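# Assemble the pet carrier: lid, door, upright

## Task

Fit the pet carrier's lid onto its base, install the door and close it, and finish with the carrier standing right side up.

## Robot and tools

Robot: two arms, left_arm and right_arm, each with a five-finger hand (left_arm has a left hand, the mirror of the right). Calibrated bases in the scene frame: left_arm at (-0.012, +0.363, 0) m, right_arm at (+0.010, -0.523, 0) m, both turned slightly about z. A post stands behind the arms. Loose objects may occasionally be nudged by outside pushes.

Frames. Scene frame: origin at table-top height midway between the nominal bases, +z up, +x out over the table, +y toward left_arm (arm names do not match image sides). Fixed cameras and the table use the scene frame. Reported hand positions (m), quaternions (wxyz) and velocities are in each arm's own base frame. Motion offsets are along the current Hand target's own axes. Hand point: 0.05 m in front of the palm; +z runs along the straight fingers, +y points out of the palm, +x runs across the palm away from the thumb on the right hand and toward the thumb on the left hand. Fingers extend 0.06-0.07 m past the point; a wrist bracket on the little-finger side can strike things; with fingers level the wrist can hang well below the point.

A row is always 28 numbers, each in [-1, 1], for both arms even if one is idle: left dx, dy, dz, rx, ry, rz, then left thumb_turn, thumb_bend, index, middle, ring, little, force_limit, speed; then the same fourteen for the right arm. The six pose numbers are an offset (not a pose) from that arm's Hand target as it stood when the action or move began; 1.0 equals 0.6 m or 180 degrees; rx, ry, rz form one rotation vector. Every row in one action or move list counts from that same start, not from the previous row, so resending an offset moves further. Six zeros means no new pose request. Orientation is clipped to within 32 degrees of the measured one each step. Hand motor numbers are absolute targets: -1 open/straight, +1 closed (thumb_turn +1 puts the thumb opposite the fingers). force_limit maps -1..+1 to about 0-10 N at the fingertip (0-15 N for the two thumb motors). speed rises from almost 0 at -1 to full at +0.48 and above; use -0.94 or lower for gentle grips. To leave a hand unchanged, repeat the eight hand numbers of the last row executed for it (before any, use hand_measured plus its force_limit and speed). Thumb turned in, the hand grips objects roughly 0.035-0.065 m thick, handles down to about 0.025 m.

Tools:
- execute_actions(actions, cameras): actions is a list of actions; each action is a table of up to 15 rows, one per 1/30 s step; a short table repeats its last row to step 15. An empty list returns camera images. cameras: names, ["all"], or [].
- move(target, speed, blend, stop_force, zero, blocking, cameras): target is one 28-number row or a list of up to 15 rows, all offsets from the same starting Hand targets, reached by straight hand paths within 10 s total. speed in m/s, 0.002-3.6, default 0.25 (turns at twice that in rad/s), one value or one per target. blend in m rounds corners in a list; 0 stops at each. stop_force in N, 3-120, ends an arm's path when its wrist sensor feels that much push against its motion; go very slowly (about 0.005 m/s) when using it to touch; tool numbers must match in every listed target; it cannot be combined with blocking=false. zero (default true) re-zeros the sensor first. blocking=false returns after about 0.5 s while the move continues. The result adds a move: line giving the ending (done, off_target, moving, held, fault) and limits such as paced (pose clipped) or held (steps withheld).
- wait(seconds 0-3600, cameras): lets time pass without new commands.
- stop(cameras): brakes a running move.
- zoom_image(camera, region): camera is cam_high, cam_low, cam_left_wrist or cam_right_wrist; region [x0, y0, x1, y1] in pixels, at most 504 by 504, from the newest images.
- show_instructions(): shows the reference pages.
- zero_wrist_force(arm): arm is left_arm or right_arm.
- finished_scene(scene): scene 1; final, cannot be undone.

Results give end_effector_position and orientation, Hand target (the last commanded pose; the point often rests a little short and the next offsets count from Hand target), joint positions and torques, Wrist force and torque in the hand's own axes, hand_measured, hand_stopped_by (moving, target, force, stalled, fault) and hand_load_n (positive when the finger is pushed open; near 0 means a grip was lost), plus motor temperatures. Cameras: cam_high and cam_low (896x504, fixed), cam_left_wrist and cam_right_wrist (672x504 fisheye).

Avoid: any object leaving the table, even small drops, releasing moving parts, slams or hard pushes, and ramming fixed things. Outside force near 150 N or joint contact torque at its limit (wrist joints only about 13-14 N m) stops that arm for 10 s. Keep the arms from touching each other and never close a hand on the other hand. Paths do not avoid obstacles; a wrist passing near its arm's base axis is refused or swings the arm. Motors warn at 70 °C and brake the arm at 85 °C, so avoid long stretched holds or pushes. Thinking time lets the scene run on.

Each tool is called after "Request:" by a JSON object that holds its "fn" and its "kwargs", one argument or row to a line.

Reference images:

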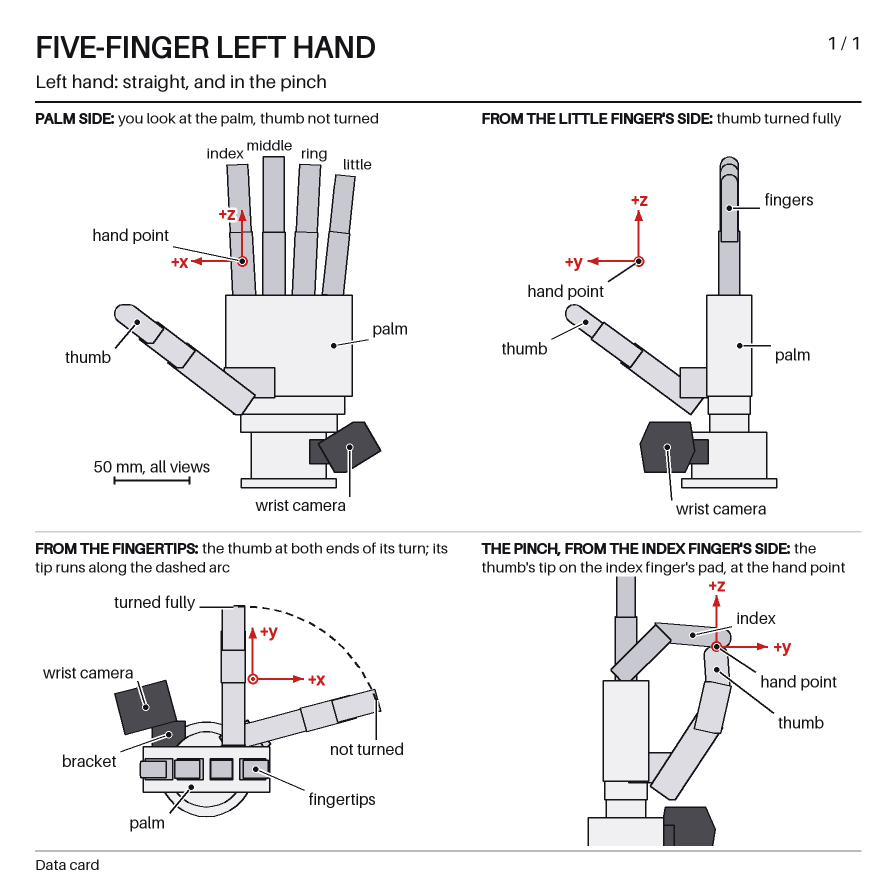

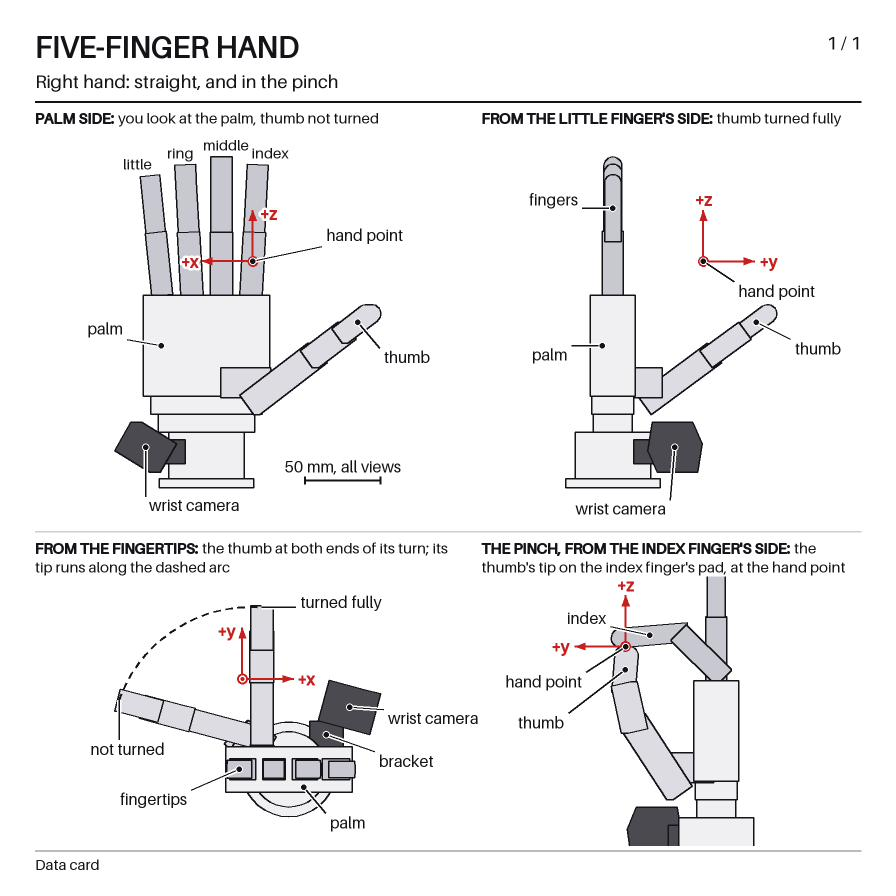

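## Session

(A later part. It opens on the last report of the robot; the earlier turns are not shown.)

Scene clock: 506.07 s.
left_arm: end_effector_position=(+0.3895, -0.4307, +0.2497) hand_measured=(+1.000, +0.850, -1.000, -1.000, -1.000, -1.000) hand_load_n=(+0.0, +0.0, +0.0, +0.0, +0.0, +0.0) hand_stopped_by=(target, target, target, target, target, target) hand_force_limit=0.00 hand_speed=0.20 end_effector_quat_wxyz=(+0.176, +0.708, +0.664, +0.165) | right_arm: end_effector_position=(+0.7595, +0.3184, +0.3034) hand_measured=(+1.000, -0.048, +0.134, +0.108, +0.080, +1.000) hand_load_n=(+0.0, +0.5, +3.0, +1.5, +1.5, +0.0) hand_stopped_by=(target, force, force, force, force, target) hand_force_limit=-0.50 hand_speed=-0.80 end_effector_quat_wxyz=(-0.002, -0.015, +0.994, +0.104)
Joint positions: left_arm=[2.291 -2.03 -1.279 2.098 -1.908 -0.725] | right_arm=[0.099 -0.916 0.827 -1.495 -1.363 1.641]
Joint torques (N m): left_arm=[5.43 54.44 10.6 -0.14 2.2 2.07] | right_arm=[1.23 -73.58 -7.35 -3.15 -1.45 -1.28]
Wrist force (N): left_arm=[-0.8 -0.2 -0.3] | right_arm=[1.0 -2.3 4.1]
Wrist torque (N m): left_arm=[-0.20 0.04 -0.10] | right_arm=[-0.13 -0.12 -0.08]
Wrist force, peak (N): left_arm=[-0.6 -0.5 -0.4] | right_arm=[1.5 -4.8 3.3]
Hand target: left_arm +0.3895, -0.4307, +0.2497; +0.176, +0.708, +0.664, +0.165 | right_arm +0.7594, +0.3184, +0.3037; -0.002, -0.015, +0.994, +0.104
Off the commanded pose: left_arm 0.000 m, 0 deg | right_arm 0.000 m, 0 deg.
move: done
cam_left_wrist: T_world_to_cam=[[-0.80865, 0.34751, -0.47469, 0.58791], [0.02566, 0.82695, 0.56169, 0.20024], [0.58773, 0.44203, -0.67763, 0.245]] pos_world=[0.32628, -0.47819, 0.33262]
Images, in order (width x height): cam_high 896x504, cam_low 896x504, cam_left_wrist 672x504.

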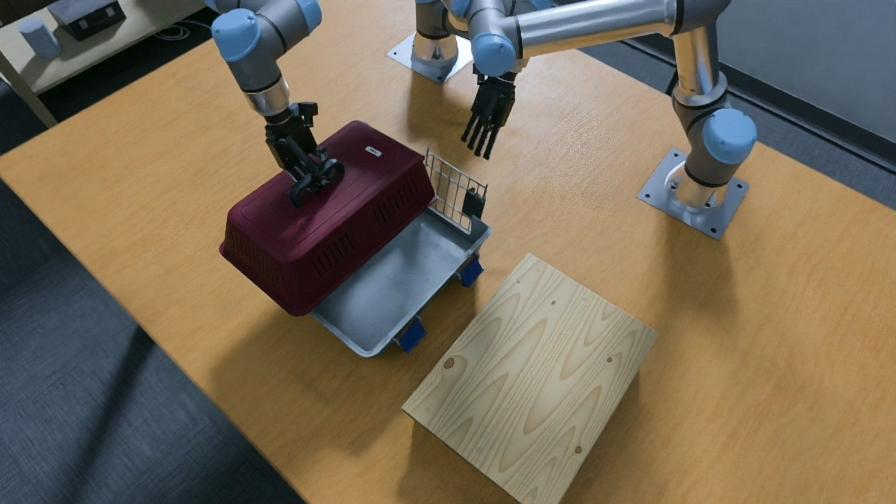

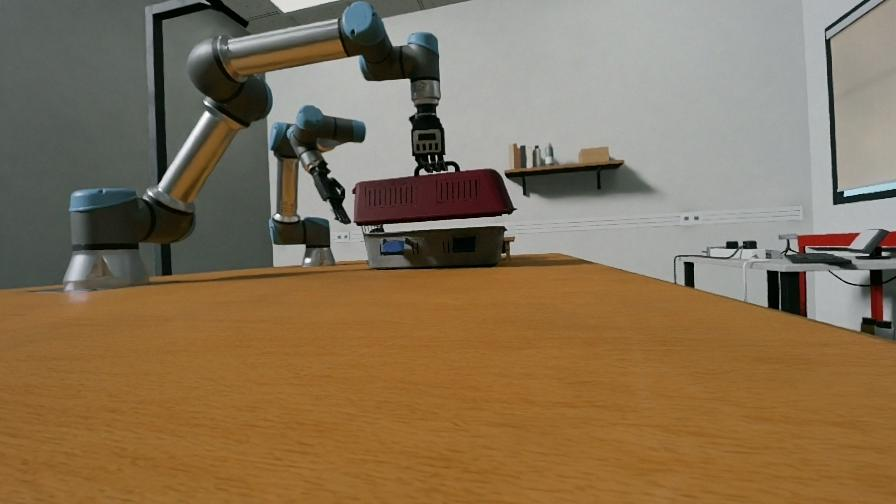

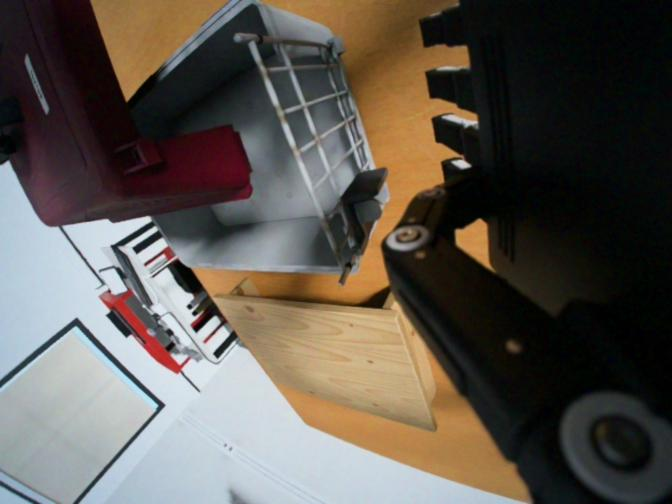

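Request:
{"fn": "zoom_image", "kwargs": {
  "camera": "cam_left_wrist",
  "region": [0, 0, 400, 300]
}}

Request:
{"fn": "zoom_image", "kwargs": {
  "camera": "cam_high",
  "region": [340, 90, 520, 250]
}}

Request:
{"fn": "zoom_image", "kwargs": {
  "camera": "cam_low",
  "region": [320, 140, 530, 280]
}}

Scaled by 1.260 from the camera's image (finer frame: 960x720).

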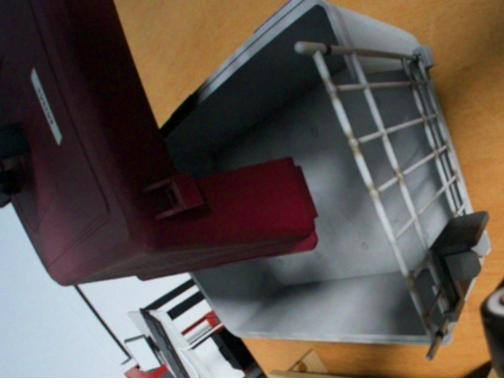

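Scaled by 2.800 from the camera's image (finer frame: 1280x720).

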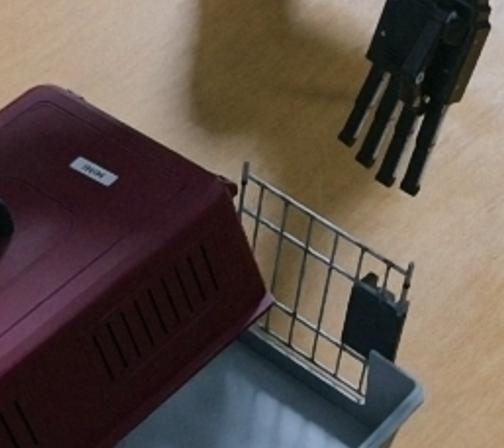

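Scaled by 2.400 from the camera's image (finer frame: 1280x720).

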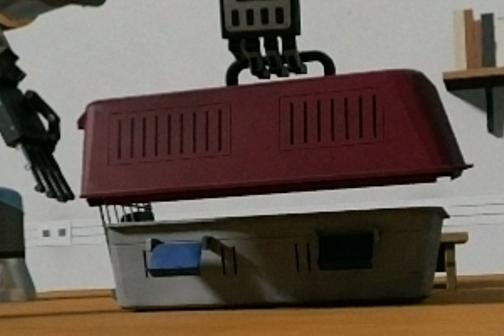

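Request:
{"fn": "move", "kwargs": {
  "target": [0,0,0,0,0,0,1,0.85,-1,-1,-1,-1,0,0.2,-0.0165,0.2265,0.055,0,0,0,1,0.7,0.2,0.2,0.2,1,-0.5,-0.8],
  "cameras": ["cam_left_wrist","cam_high","cam_low","cam_right_wrist"],
  "speed": 0.08
}}

Request:
{"fn": "zoom_image", "kwargs": {
  "camera": "cam_left_wrist",
  "region": [50, 0, 450, 300]
}}

Request:
{"fn": "zoom_image", "kwargs": {
  "camera": "cam_high",
  "region": [270, 120, 510, 370]
}}

Request:
{"fn": "zoom_image", "kwargs": {
  "camera": "cam_low",
  "region": [320, 140, 530, 280]
}}

Scene clock: 518.93 s.
left_arm: end_effector_position=(+0.3895, -0.4307, +0.2497) hand_measured=(+1.000, +0.850, -1.000, -1.000, -1.000, -1.000) hand_load_n=(+0.0, +0.0, +0.0, +0.0, +0.0, +0.0) hand_stopped_by=(target, target, target, target, target, target) hand_force_limit=0.00 hand_speed=0.20 end_effector_quat_wxyz=(+0.176, +0.708, +0.664, +0.165) | right_arm: end_effector_position=(+0.7651, +0.4584, +0.2993) hand_measured=(+1.000, -0.048, +0.134, +0.108, +0.080, +1.000) hand_load_n=(+0.0, +0.0, +2.0, +2.0, +1.0, +0.0) hand_stopped_by=(target, force, force, force, force, target) hand_force_limit=-0.50 hand_speed=-0.80 end_effector_quat_wxyz=(-0.002, -0.015, +0.994, +0.104)
Joint positions: left_arm=[2.291 -2.03 -1.279 2.098 -1.908 -0.725] | right_arm=[0.275 -0.709 0.485 -1.396 -1.368 1.821]
Joint torques (N m): left_arm=[4.52 51.95 11.92 0.17 2.57 2.01] | right_arm=[3.24 -82.31 -10.99 -5.3 -1.05 -0.5]
Wrist force (N): left_arm=[-0.7 -0.4 -0.1] | right_arm=[0.9 -2.2 4.1]
Wrist torque (N m): left_arm=[-0.23 0.02 -0.09] | right_arm=[-0.07 -0.16 -0.10]
Wrist force, peak (N): left_arm=[-0.7 -0.6 -0.3] | right_arm=[-0.3 -6.3 3.6]
Hand target: left_arm +0.3895, -0.4307, +0.2497; +0.176, +0.708, +0.664, +0.165 | right_arm +0.7650, +0.4585, +0.2995; -0.002, -0.015, +0.994, +0.104
Off the commanded pose: left_arm 0.000 m, 0 deg | right_arm 0.000 m, 0 deg.
move: done
cam_left_wrist: T_world_to_cam=[[-0.80865, 0.34751, -0.47469, 0.58791], [0.02566, 0.82695, 0.56169, 0.20024], [0.58773, 0.44203, -0.67763, 0.245]] pos_world=[0.32628, -0.47819, 0.33262]
cam_right_wrist: T_world_to_cam=[[-0.33304, 0.92446, 0.18563, -0.22579], [0.82124, 0.18766, 0.53884, -0.8692], [0.46331, 0.3319, -0.8217, -0.14662]] pos_world=[0.70655, 0.42051, 0.3898]

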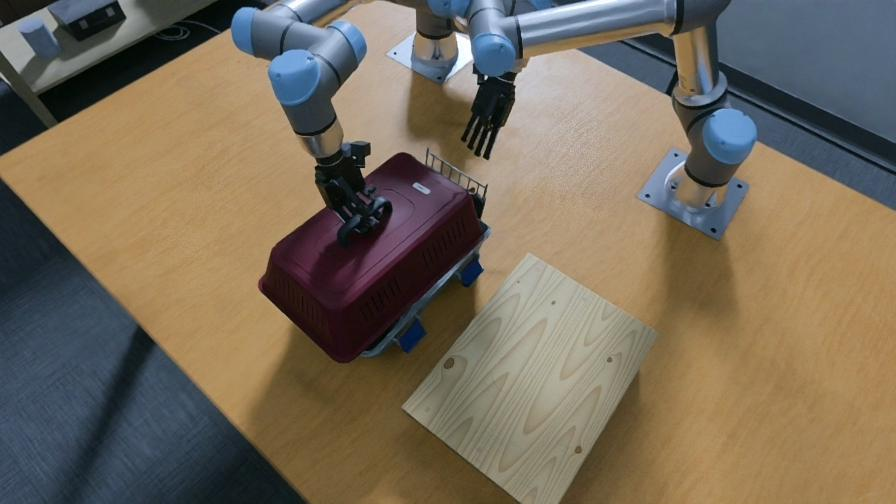

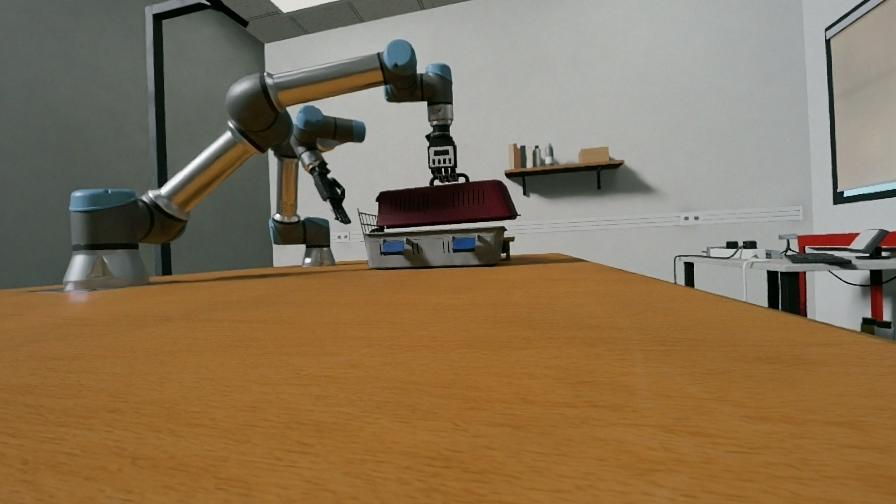

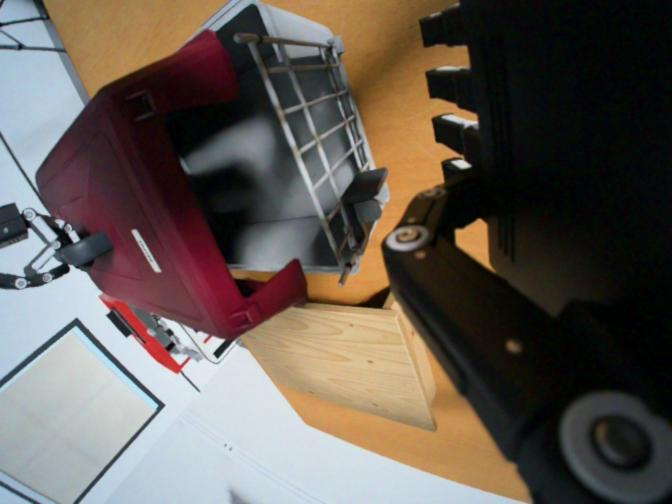

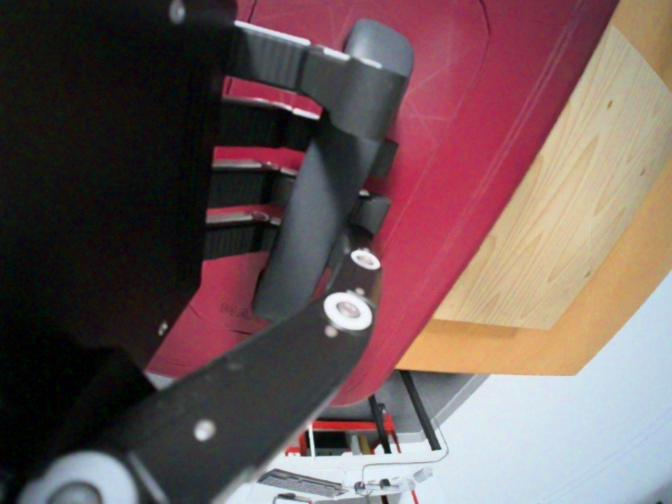

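Scaled by 1.260 from the camera's image (finer frame: 960x720).

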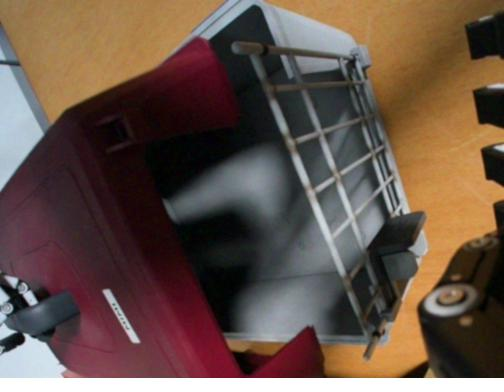

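Scaled by 2.016 from the camera's image (finer frame: 1280x720).

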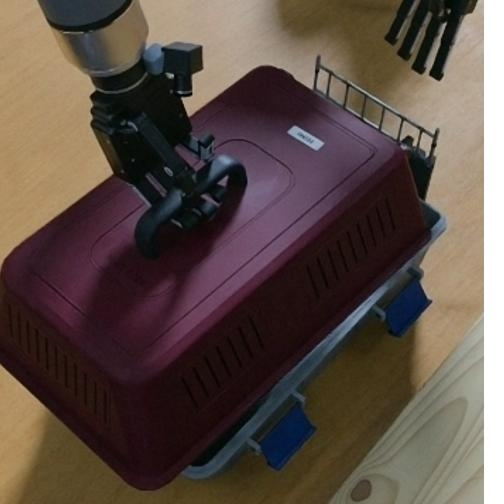

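Scaled by 2.400 from the camera's image (finer frame: 1280x720).

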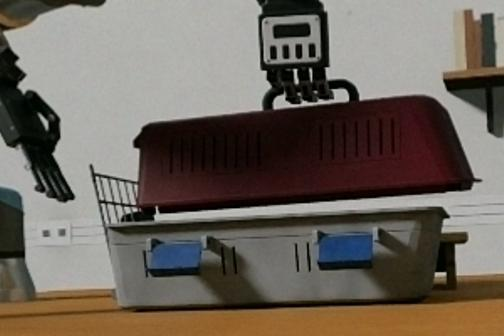

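Request:
{"fn": "move", "kwargs": {
  "target": [-0.005,0.1033,0.055,0,0,0,1,0.85,-1,-1,-1,-1,0,0.2,0,0,0,-0.0002,0.0076,0.0016,1,0.7,0.2,0.2,0.2,1,-0.5,-0.8],
  "cameras": ["cam_left_wrist","cam_high","cam_low"],
  "speed": 0.05
}}

Request:
{"fn": "zoom_image", "kwargs": {
  "camera": "cam_left_wrist",
  "region": [50, 0, 500, 300]
}}

Request:
{"fn": "zoom_image", "kwargs": {
  "camera": "cam_high",
  "region": [400, 80, 540, 260]
}}

Request:
{"fn": "zoom_image", "kwargs": {
  "camera": "cam_low",
  "region": [320, 140, 530, 280]
}}

Scene clock: 532.97 s.
left_arm: end_effector_position=(+0.4594, -0.4382, +0.2493) hand_measured=(+1.000, +0.850, -1.000, -1.000, -1.000, -1.000) hand_load_n=(+0.0, +0.0, +0.0, +0.0, +0.0, +0.0) hand_stopped_by=(target, target, target, target, target, target) hand_force_limit=0.00 hand_speed=0.20 end_effector_quat_wxyz=(+0.176, +0.708, +0.664, +0.164) | right_arm: end_effector_position=(+0.7650, +0.4585, +0.2995) hand_measured=(+1.000, -0.048, +0.134, +0.108, +0.080, +1.000) hand_load_n=(+0.0, +0.0, +2.5, +1.5, +1.0, +0.0) hand_stopped_by=(target, force, force, force, force, target) hand_force_limit=-0.50 hand_speed=-0.80 end_effector_quat_wxyz=(-0.014, -0.014, +0.994, +0.104)
Joint positions: left_arm=[2.381 -2.132 -1.117 2.065 -1.875 -0.636] | right_arm=[0.273 -0.679 0.42 -1.338 -1.362 1.819]
Joint torques (N m): left_arm=[-7.33 58.88 5.95 -0.43 -1.84 -2.06] | right_arm=[-2.69 -45.81 -12.67 -4.93 2.42 -1.43]
Wrist force (N): left_arm=[0.0 0.1 -0.4] | right_arm=[0.9 -2.1 4.5]
Wrist torque (N m): left_arm=[-0.13 -0.09 -0.17] | right_arm=[-0.10 -0.16 -0.08]
Wrist force, peak (N): left_arm=[-1.6 -1.6 -0.8] | right_arm=[0.6 -2.5 4.7]
Hand target: left_arm +0.4594, -0.4382, +0.2496; +0.176, +0.708, +0.664, +0.165 | right_arm +0.7650, +0.4585, +0.2995; -0.014, -0.014, +0.994, +0.104
Off the commanded pose: left_arm 0.000 m, 0 deg | right_arm 0.000 m, 0 deg.
move: done
cam_left_wrist: T_world_to_cam=[[-0.80886, 0.34774, -0.47416, 0.64696], [0.02607, 0.8268, 0.56189, 0.20459], [0.58743, 0.44213, -0.67783, 0.20731]] pos_world=[0.39618, -0.48579, 0.33232]
Images, in order (width x height): cam_high 896x504, cam_low 896x504, cam_left_wrist 672x504.

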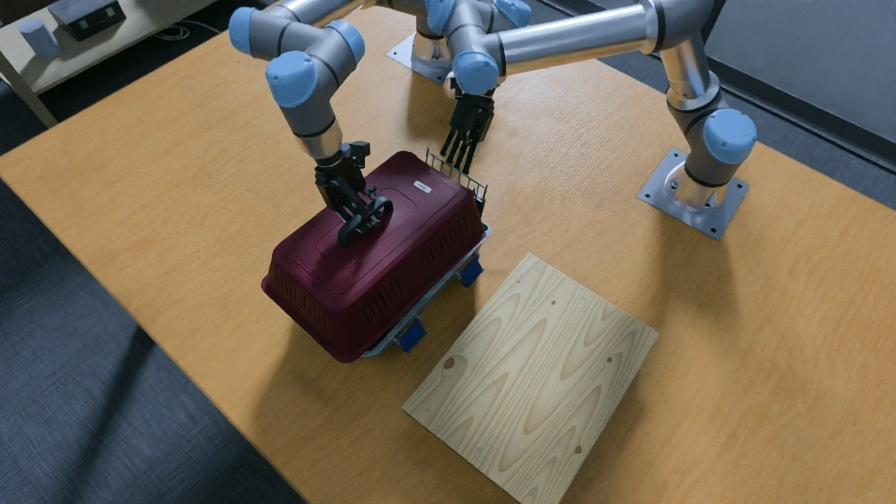

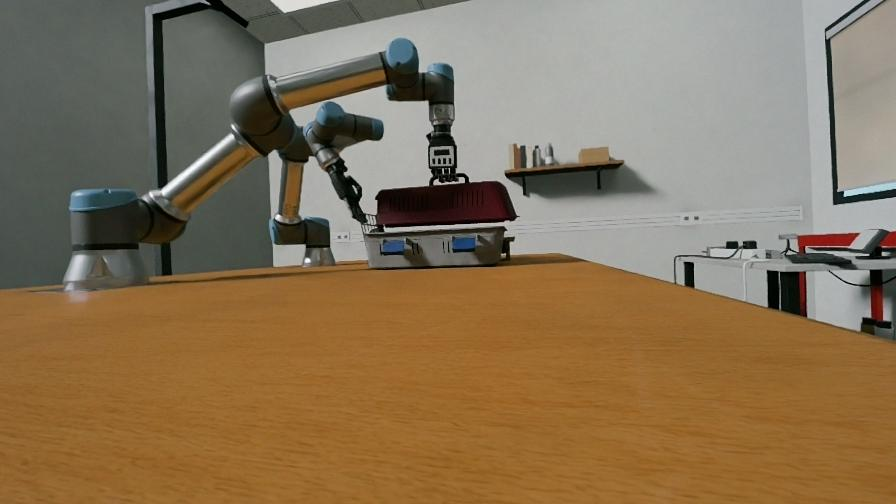

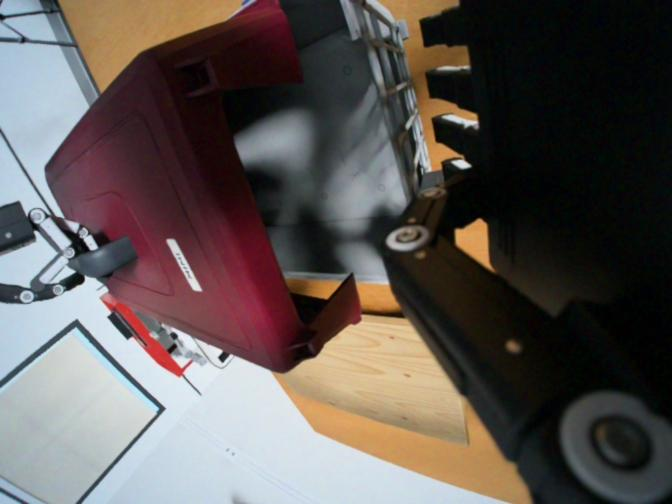

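Scaled by 1.120 from the camera's image (finer frame: 960x720).

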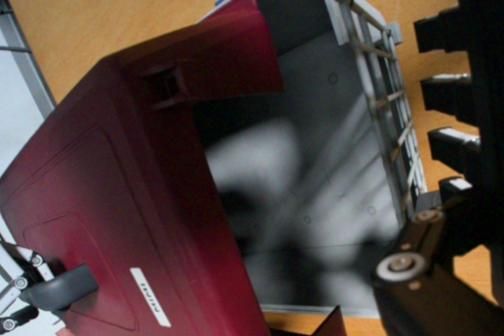

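Scaled by 2.800 from the camera's image (finer frame: 1280x720).

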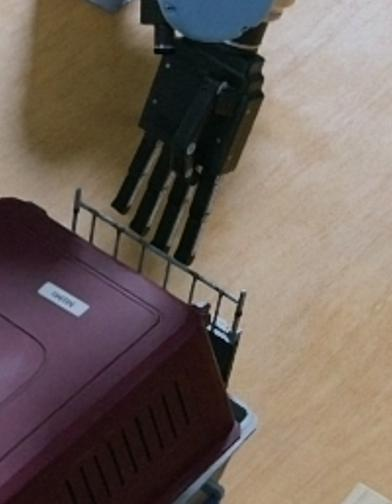

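Scaled by 2.400 from the camera's image (finer frame: 1280x720).

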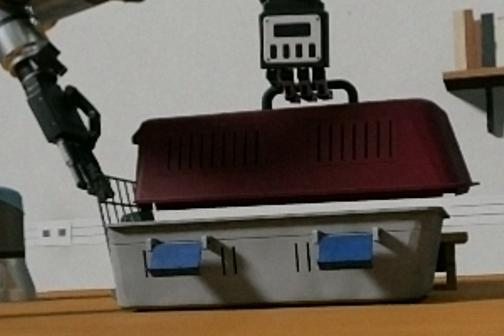

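Request:
{"fn": "move", "kwargs": {
  "target": [0.001,0.0368,0.0195,0,0,0,1,0.85,-1,-1,-1,-1,0,0.2,0,0,0,0,0,0,1,0.7,0.2,0.2,0.2,1,-0.5,-0.8],
  "cameras": ["cam_left_wrist","cam_high","cam_low"],
  "speed": 0.03
}}

Request:
{"fn": "zoom_image", "kwargs": {
  "camera": "cam_left_wrist",
  "region": [100, 0, 500, 300]
}}

Request:
{"fn": "zoom_image", "kwargs": {
  "camera": "cam_high",
  "region": [400, 80, 540, 260]
}}

Request:
{"fn": "zoom_image", "kwargs": {
  "camera": "cam_low",
  "region": [320, 170, 420, 270]
}}

Scene clock: 539.97 s.
left_arm: end_effector_position=(+0.4845, -0.4392, +0.2494) hand_measured=(+1.000, +0.850, -1.000, -1.000, -1.000, -1.000) hand_load_n=(+0.0, +0.0, +0.0, +0.0, +0.0, +0.0) hand_stopped_by=(target, target, target, target, target, target) hand_force_limit=0.00 hand_speed=0.20 end_effector_quat_wxyz=(+0.176, +0.708, +0.664, +0.164) end_effector_velocity=(-0.002, +0.001, -0.002) end_effector_angular_velocity=(+0.003, +0.004, +0.001) | right_arm: end_effector_position=(+0.7650, +0.4585, +0.2995) hand_measured=(+1.000, -0.048, +0.134, +0.108, +0.080, +1.000) hand_load_n=(+0.0, +0.0, +2.5, +1.5, +1.0, +0.0) hand_stopped_by=(target, force, force, force, force, target) hand_force_limit=-0.50 hand_speed=-0.80 end_effector_quat_wxyz=(-0.014, -0.014, +0.994, +0.104)
Joint positions: left_arm=[2.411 -2.171 -1.053 2.049 -1.863 -0.607] | right_arm=[0.273 -0.679 0.42 -1.339 -1.362 1.819]
Joint velocities: left_arm=[-0.002 0.001 -0.007 0 -0.001 -0.002] | right_arm=[within noise]
Joint torques (N m): left_arm=[-6.63 63.51 5.66 -1.13 0.13 -2.35] | right_arm=[4.39 -83.02 -7.16 -5.03 -1.52 1.03]
Wrist force (N): left_arm=[-0.3 -0.3 -0.4] | right_arm=[0.9 -2.1 4.1]
Wrist torque (N m): left_arm=[-0.19 -0.05 -0.18] | right_arm=[-0.08 -0.16 -0.08]
Wrist force, peak (N): left_arm=[-0.8 -0.7 -0.4] | right_arm=[1.2 -2.1 4.6]
Hand target: left_arm +0.4843, -0.4392, +0.2496; +0.176, +0.708, +0.664, +0.165 | right_arm +0.7650, +0.4585, +0.2995; -0.014, -0.014, +0.994, +0.104
Off the commanded pose: left_arm 0.000 m, 0 deg | right_arm 0.000 m, 0 deg.
move: done
cam_left_wrist: T_world_to_cam=[[-0.80875, 0.34782, -0.47428, 0.66764], [0.026, 0.82675, 0.56197, 0.20474], [0.58757, 0.44216, -0.67768, 0.19291]] pos_world=[0.42128, -0.48679, 0.33232]
Images, in order (width x height): cam_high 896x504, cam_low 896x504, cam_left_wrist 672x504.

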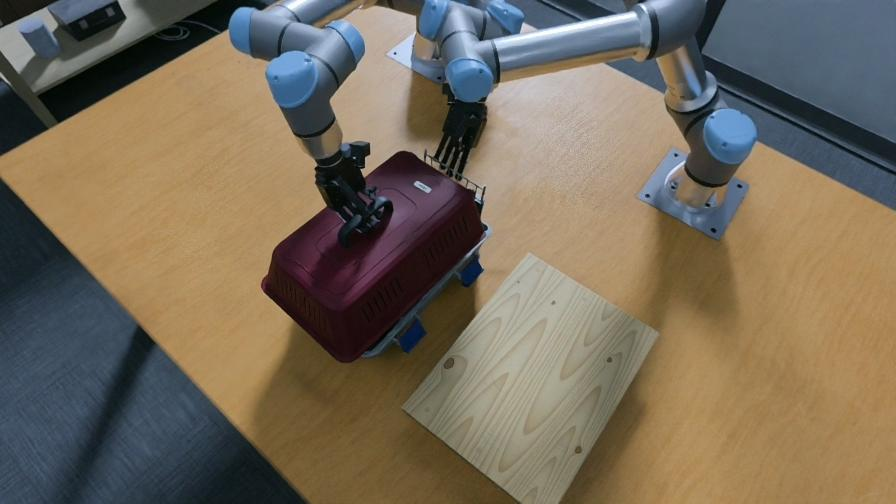

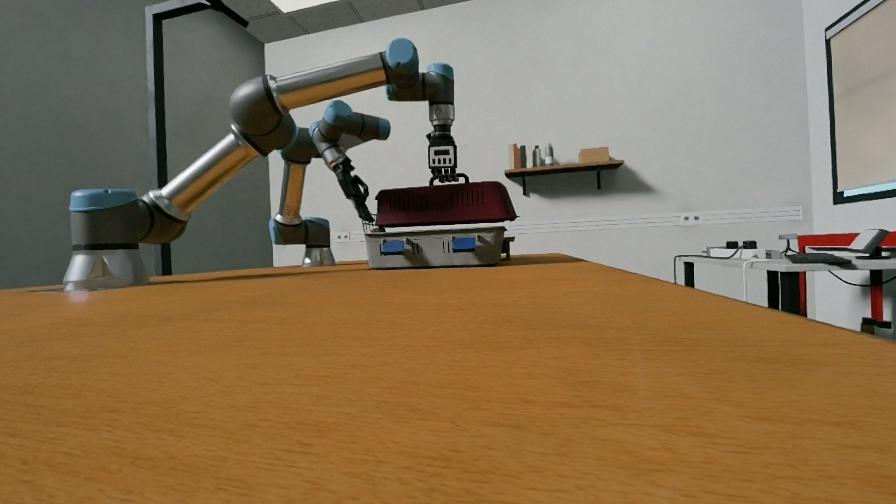

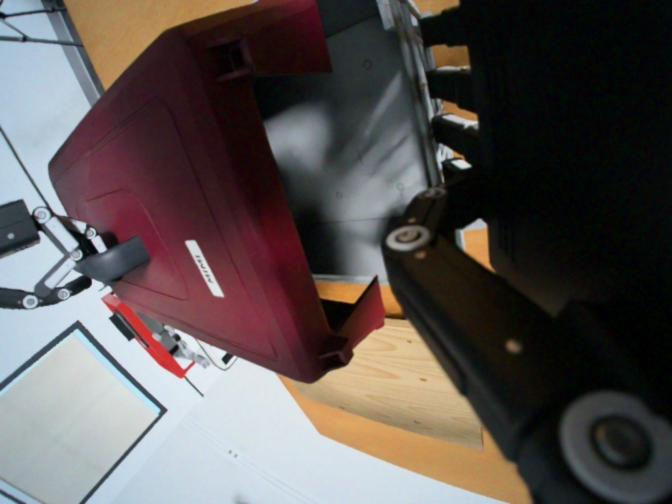

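Scaled by 1.260 from the camera's image (finer frame: 960x720).

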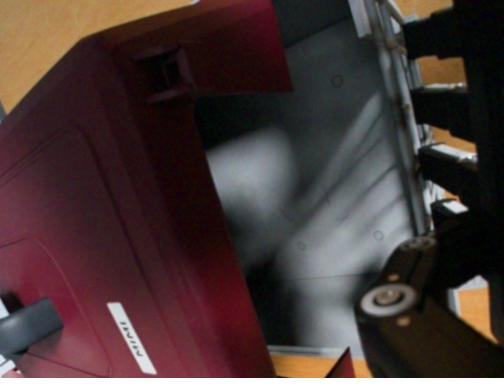

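Scaled by 2.800 from the camera's image (finer frame: 1280x720).

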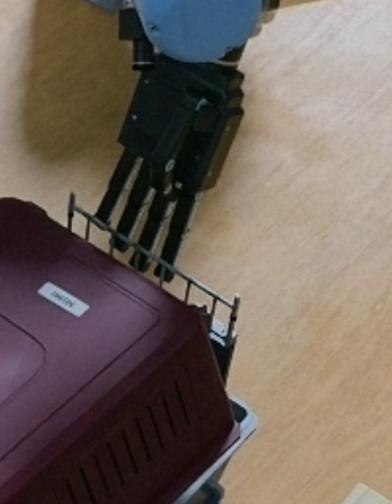

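Scaled by 5.040 from the camera's image (finer frame: 1280x720).

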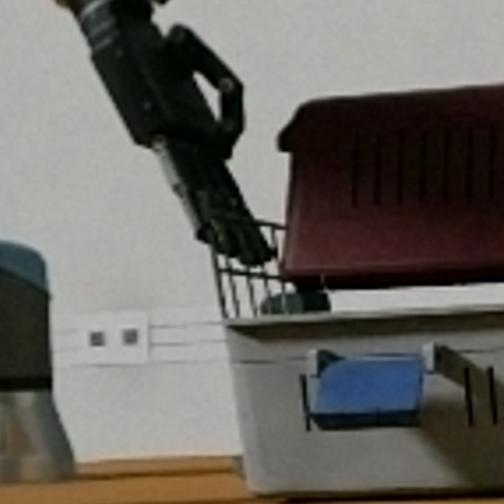

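Request:
{"fn": "move", "kwargs": {
  "target": [0.001,0.0295,0.0156,0,0,0,1,0.85,-1,-1,-1,-1,0,0.2,0,0,0,0,0,0,1,0.7,0.2,0.2,0.2,1,-0.5,-0.8],
  "cameras": ["cam_left_wrist","cam_high","cam_low"],
  "speed": 0.03
}}

Request:
{"fn": "zoom_image", "kwargs": {
  "camera": "cam_left_wrist",
  "region": [150, 0, 500, 260]
}}

Request:
{"fn": "zoom_image", "kwargs": {
  "camera": "cam_high",
  "region": [400, 80, 540, 260]
}}

Request:
{"fn": "zoom_image", "kwargs": {
  "camera": "cam_low",
  "region": [320, 170, 420, 270]
}}

Scene clock: 544.30 s.
left_arm: end_effector_position=(+0.5045, -0.4399, +0.2494) hand_measured=(+1.000, +0.850, -1.000, -1.000, -1.000, -1.000) hand_load_n=(+0.0, +0.0, +0.0, +0.0, +0.0, +0.0) hand_stopped_by=(target, target, target, target, target, target) hand_force_limit=0.00 hand_speed=0.20 end_effector_quat_wxyz=(+0.176, +0.708, +0.664, +0.164) end_effector_velocity=(-0.002, +0.000, -0.001) end_effector_angular_velocity=(+0.000, +0.003, -0.001) | right_arm: end_effector_position=(+0.7650, +0.4585, +0.2995) hand_measured=(+1.000, -0.048, +0.134, +0.108, +0.080, +1.000) hand_load_n=(+0.0, +0.0, +2.5, +1.5, +1.0, +0.0) hand_stopped_by=(target, force, force, force, force, target) hand_force_limit=-0.50 hand_speed=-0.80 end_effector_quat_wxyz=(-0.014, -0.014, +0.994, +0.104)
Joint positions: left_arm=[2.435 -2.204 -0.998 2.033 -1.854 -0.584] | right_arm=[0.273 -0.679 0.42 -1.339 -1.362 1.819]
Joint velocities: left_arm=[-0.001 0.003 -0.007 0.002 0.002 -0.002] | right_arm=[within noise]
Joint torques (N m): left_arm=[-7.39 65.42 6.65 -0.64 0.18 -2.19] | right_arm=[4.26 -83.31 -10.3 -4.39 -1.09 1.73]
Wrist force (N): left_arm=[-0.1 -0.1 -0.2] | right_arm=[0.9 -2.1 4.1]
Wrist torque (N m): left_arm=[-0.17 -0.05 -0.12] | right_arm=[-0.08 -0.15 -0.08]
Wrist force, peak (N): left_arm=[-0.7 -0.9 -0.9] | right_arm=[1.1 -2.4 4.5]
Hand target: left_arm +0.5044, -0.4399, +0.2496; +0.176, +0.708, +0.664, +0.165 | right_arm +0.7650, +0.4585, +0.2995; -0.014, -0.014, +0.994, +0.104
Off the commanded pose: left_arm 0.000 m, 0 deg | right_arm 0.000 m, 0 deg.
move: done
cam_left_wrist: T_world_to_cam=[[-0.80875, 0.34786, -0.47425, 0.68407], [0.02604, 0.82673, 0.56199, 0.20477], [0.58757, 0.44216, -0.67768, 0.18147]] pos_world=[0.44128, -0.48749, 0.33232]
Images, in order (width x height): cam_high 896x504, cam_low 896x504, cam_left_wrist 672x504.

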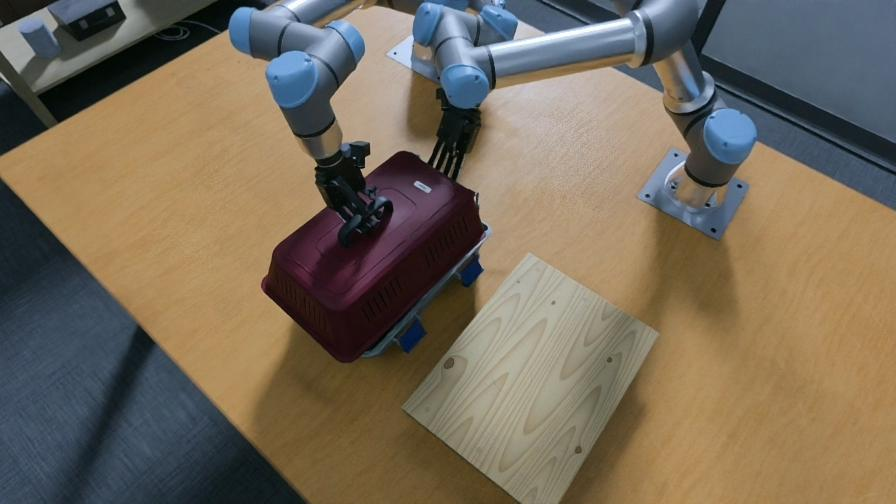

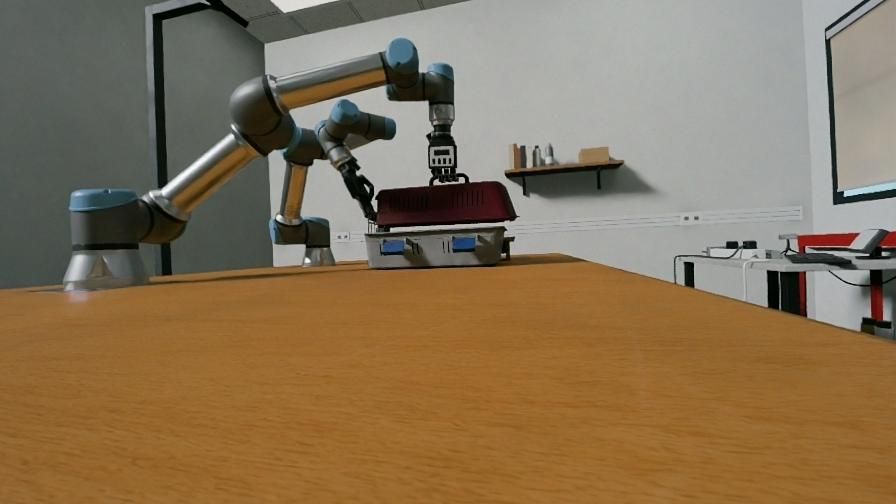

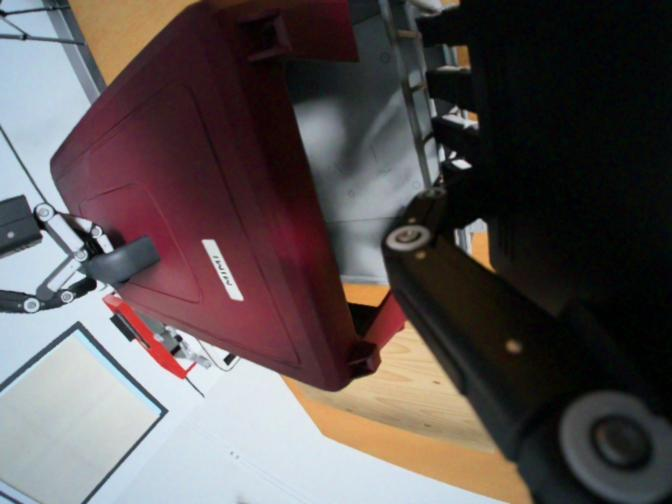

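Scaled by 1.440 from the camera's image (finer frame: 960x720).

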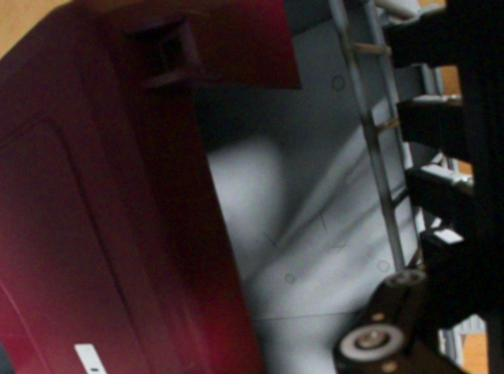

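Scaled by 2.800 from the camera's image (finer frame: 1280x720).

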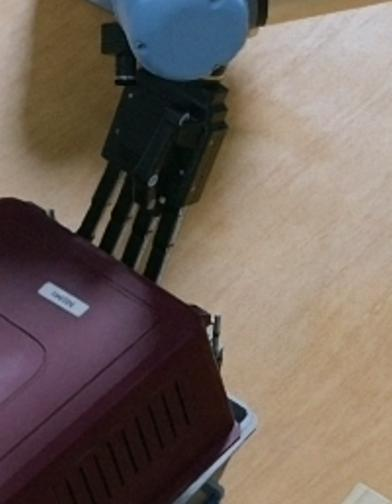

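Scaled by 5.040 from the camera's image (finer frame: 1280x720).

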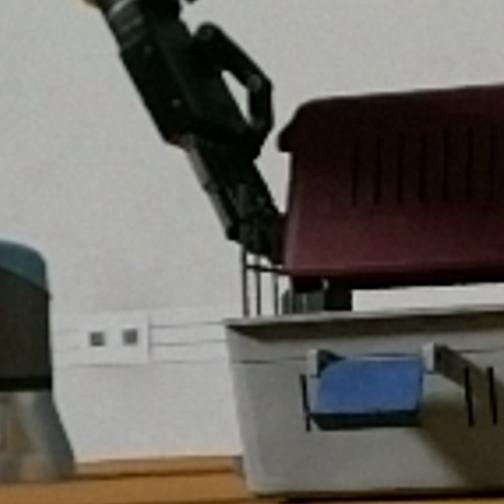

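Request:
{"fn": "move", "kwargs": {
  "target": [0,0,0,0,0,0,1,0.85,-1,-1,-1,-1,0,0.2,0.0368,0.004,-0.0067,0,0,0,1,0.7,0.2,0.2,0.2,1,-0.5,-0.8],
  "cameras": ["cam_left_wrist","cam_high","cam_low"],
  "speed": 0.03
}}

Request:
{"fn": "zoom_image", "kwargs": {
  "camera": "cam_left_wrist",
  "region": [200, 0, 500, 400]
}}

Request:
{"fn": "zoom_image", "kwargs": {
  "camera": "cam_high",
  "region": [400, 130, 510, 250]
}}

Request:
{"fn": "zoom_image", "kwargs": {
  "camera": "cam_low",
  "region": [320, 170, 420, 270]
}}

Scene clock: 558.00 s.
left_arm: end_effector_position=(+0.5044, -0.4399, +0.2496) hand_measured=(+1.000, +0.850, -1.000, -1.000, -1.000, -1.000) hand_load_n=(+0.0, +0.0, +0.0, +0.0, +0.0, +0.0) hand_stopped_by=(target, target, target, target, target, target) hand_force_limit=0.00 hand_speed=0.20 end_effector_quat_wxyz=(+0.176, +0.708, +0.664, +0.165) | right_arm: end_effector_position=(+0.7429, +0.4593, +0.3048) hand_measured=(+1.000, -0.048, +0.134, +0.108, +0.080, +1.000) hand_load_n=(+0.0, +0.0, +2.5, +2.0, +1.0, +0.0) hand_stopped_by=(target, force, force, force, force, target) hand_force_limit=-0.50 hand_speed=-0.80 end_effector_quat_wxyz=(-0.014, -0.014, +0.994, +0.104) end_effector_velocity=(+0.000, -0.002, -0.002) end_effector_angular_velocity=(-0.002, +0.006, -0.002)
Joint positions: left_arm=[2.434 -2.204 -0.998 2.033 -1.854 -0.585] | right_arm=[0.282 -0.769 0.573 -1.403 -1.362 1.828]
Joint velocities: left_arm=[within noise] | right_arm=[-0.002 0.003 -0.001 0.005 -0.001 0]
Joint torques (N m): left_arm=[-5.57 66.16 5.74 -0.12 -3.86 -2.11] | right_arm=[-3.75 -29.28 -41.39 -0.5 -0.44 0.34]
Wrist force (N): left_arm=[-0.1 -0.1 -0.3] | right_arm=[1.0 -1.9 4.0]
Wrist torque (N m): left_arm=[-0.17 -0.05 -0.12] | right_arm=[-0.03 -0.15 -0.06]
Wrist force, peak (N): left_arm=[-0.3 -0.3 -0.3] | right_arm=[0.7 -2.2 4.7]
Hand target: left_arm +0.5044, -0.4399, +0.2496; +0.176, +0.708, +0.664, +0.165 | right_arm +0.7430, +0.4593, +0.3045; -0.014, -0.014, +0.994, +0.104
Off the commanded pose: left_arm 0.000 m, 0 deg | right_arm 0.000 m, 0 deg.
move: done
cam_left_wrist: T_world_to_cam=[[-0.80865, 0.34751, -0.47469, 0.68393], [0.02566, 0.82695, 0.56169, 0.20504], [0.58773, 0.44203, -0.67763, 0.18157]] pos_world=[0.44108, -0.48749, 0.33252]
Images, in order (width x height): cam_high 896x504, cam_low 896x504, cam_left_wrist 672x504.

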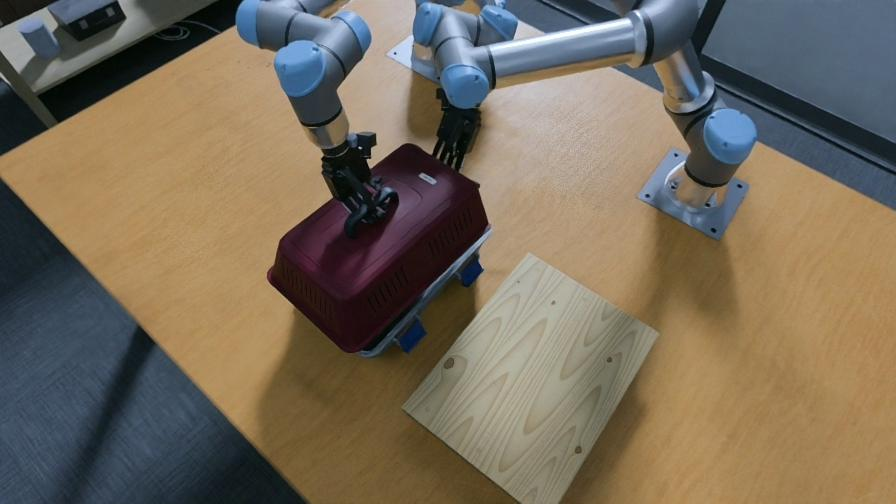

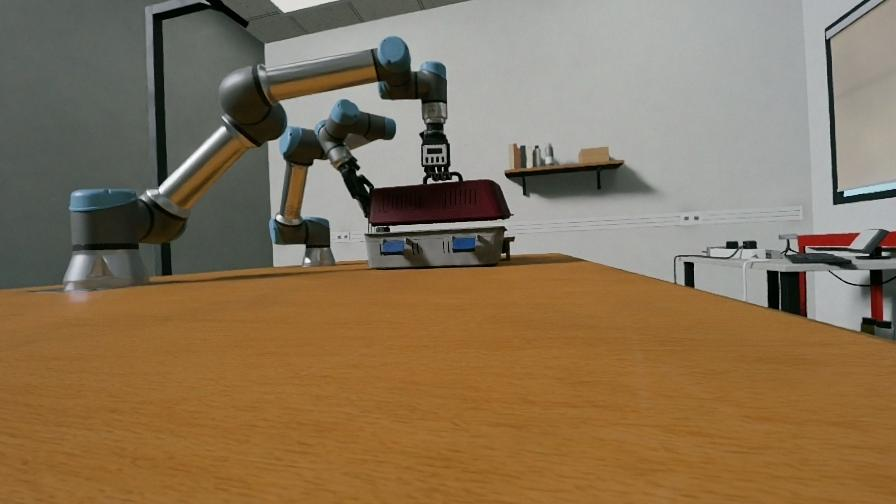

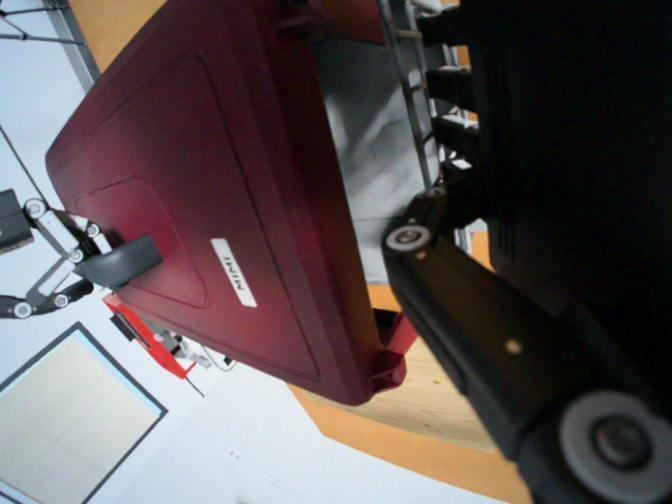

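Scaled by 1.260 from the camera's image (finer frame: 960x720).

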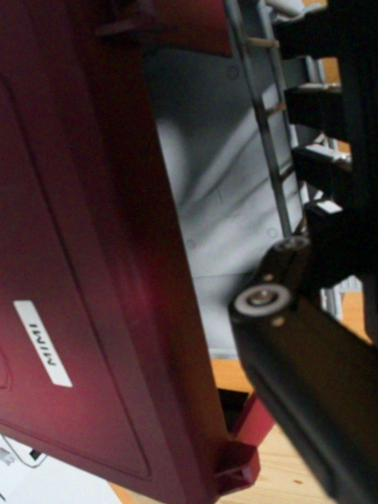

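Scaled by 4.200 from the camera's image (finer frame: 1280x720).

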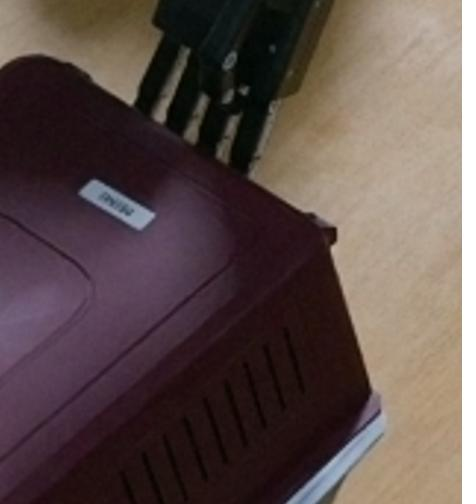

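Scaled by 5.040 from the camera's image (finer frame: 1280x720).

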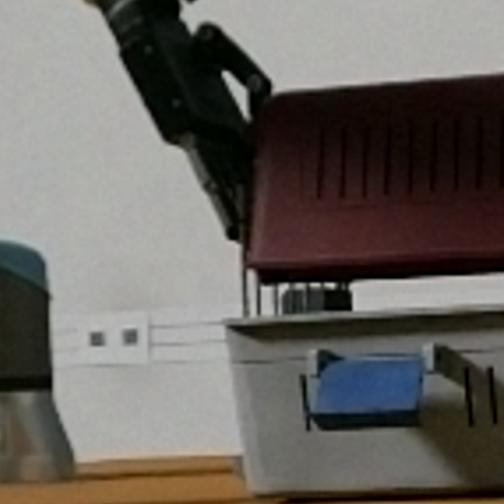

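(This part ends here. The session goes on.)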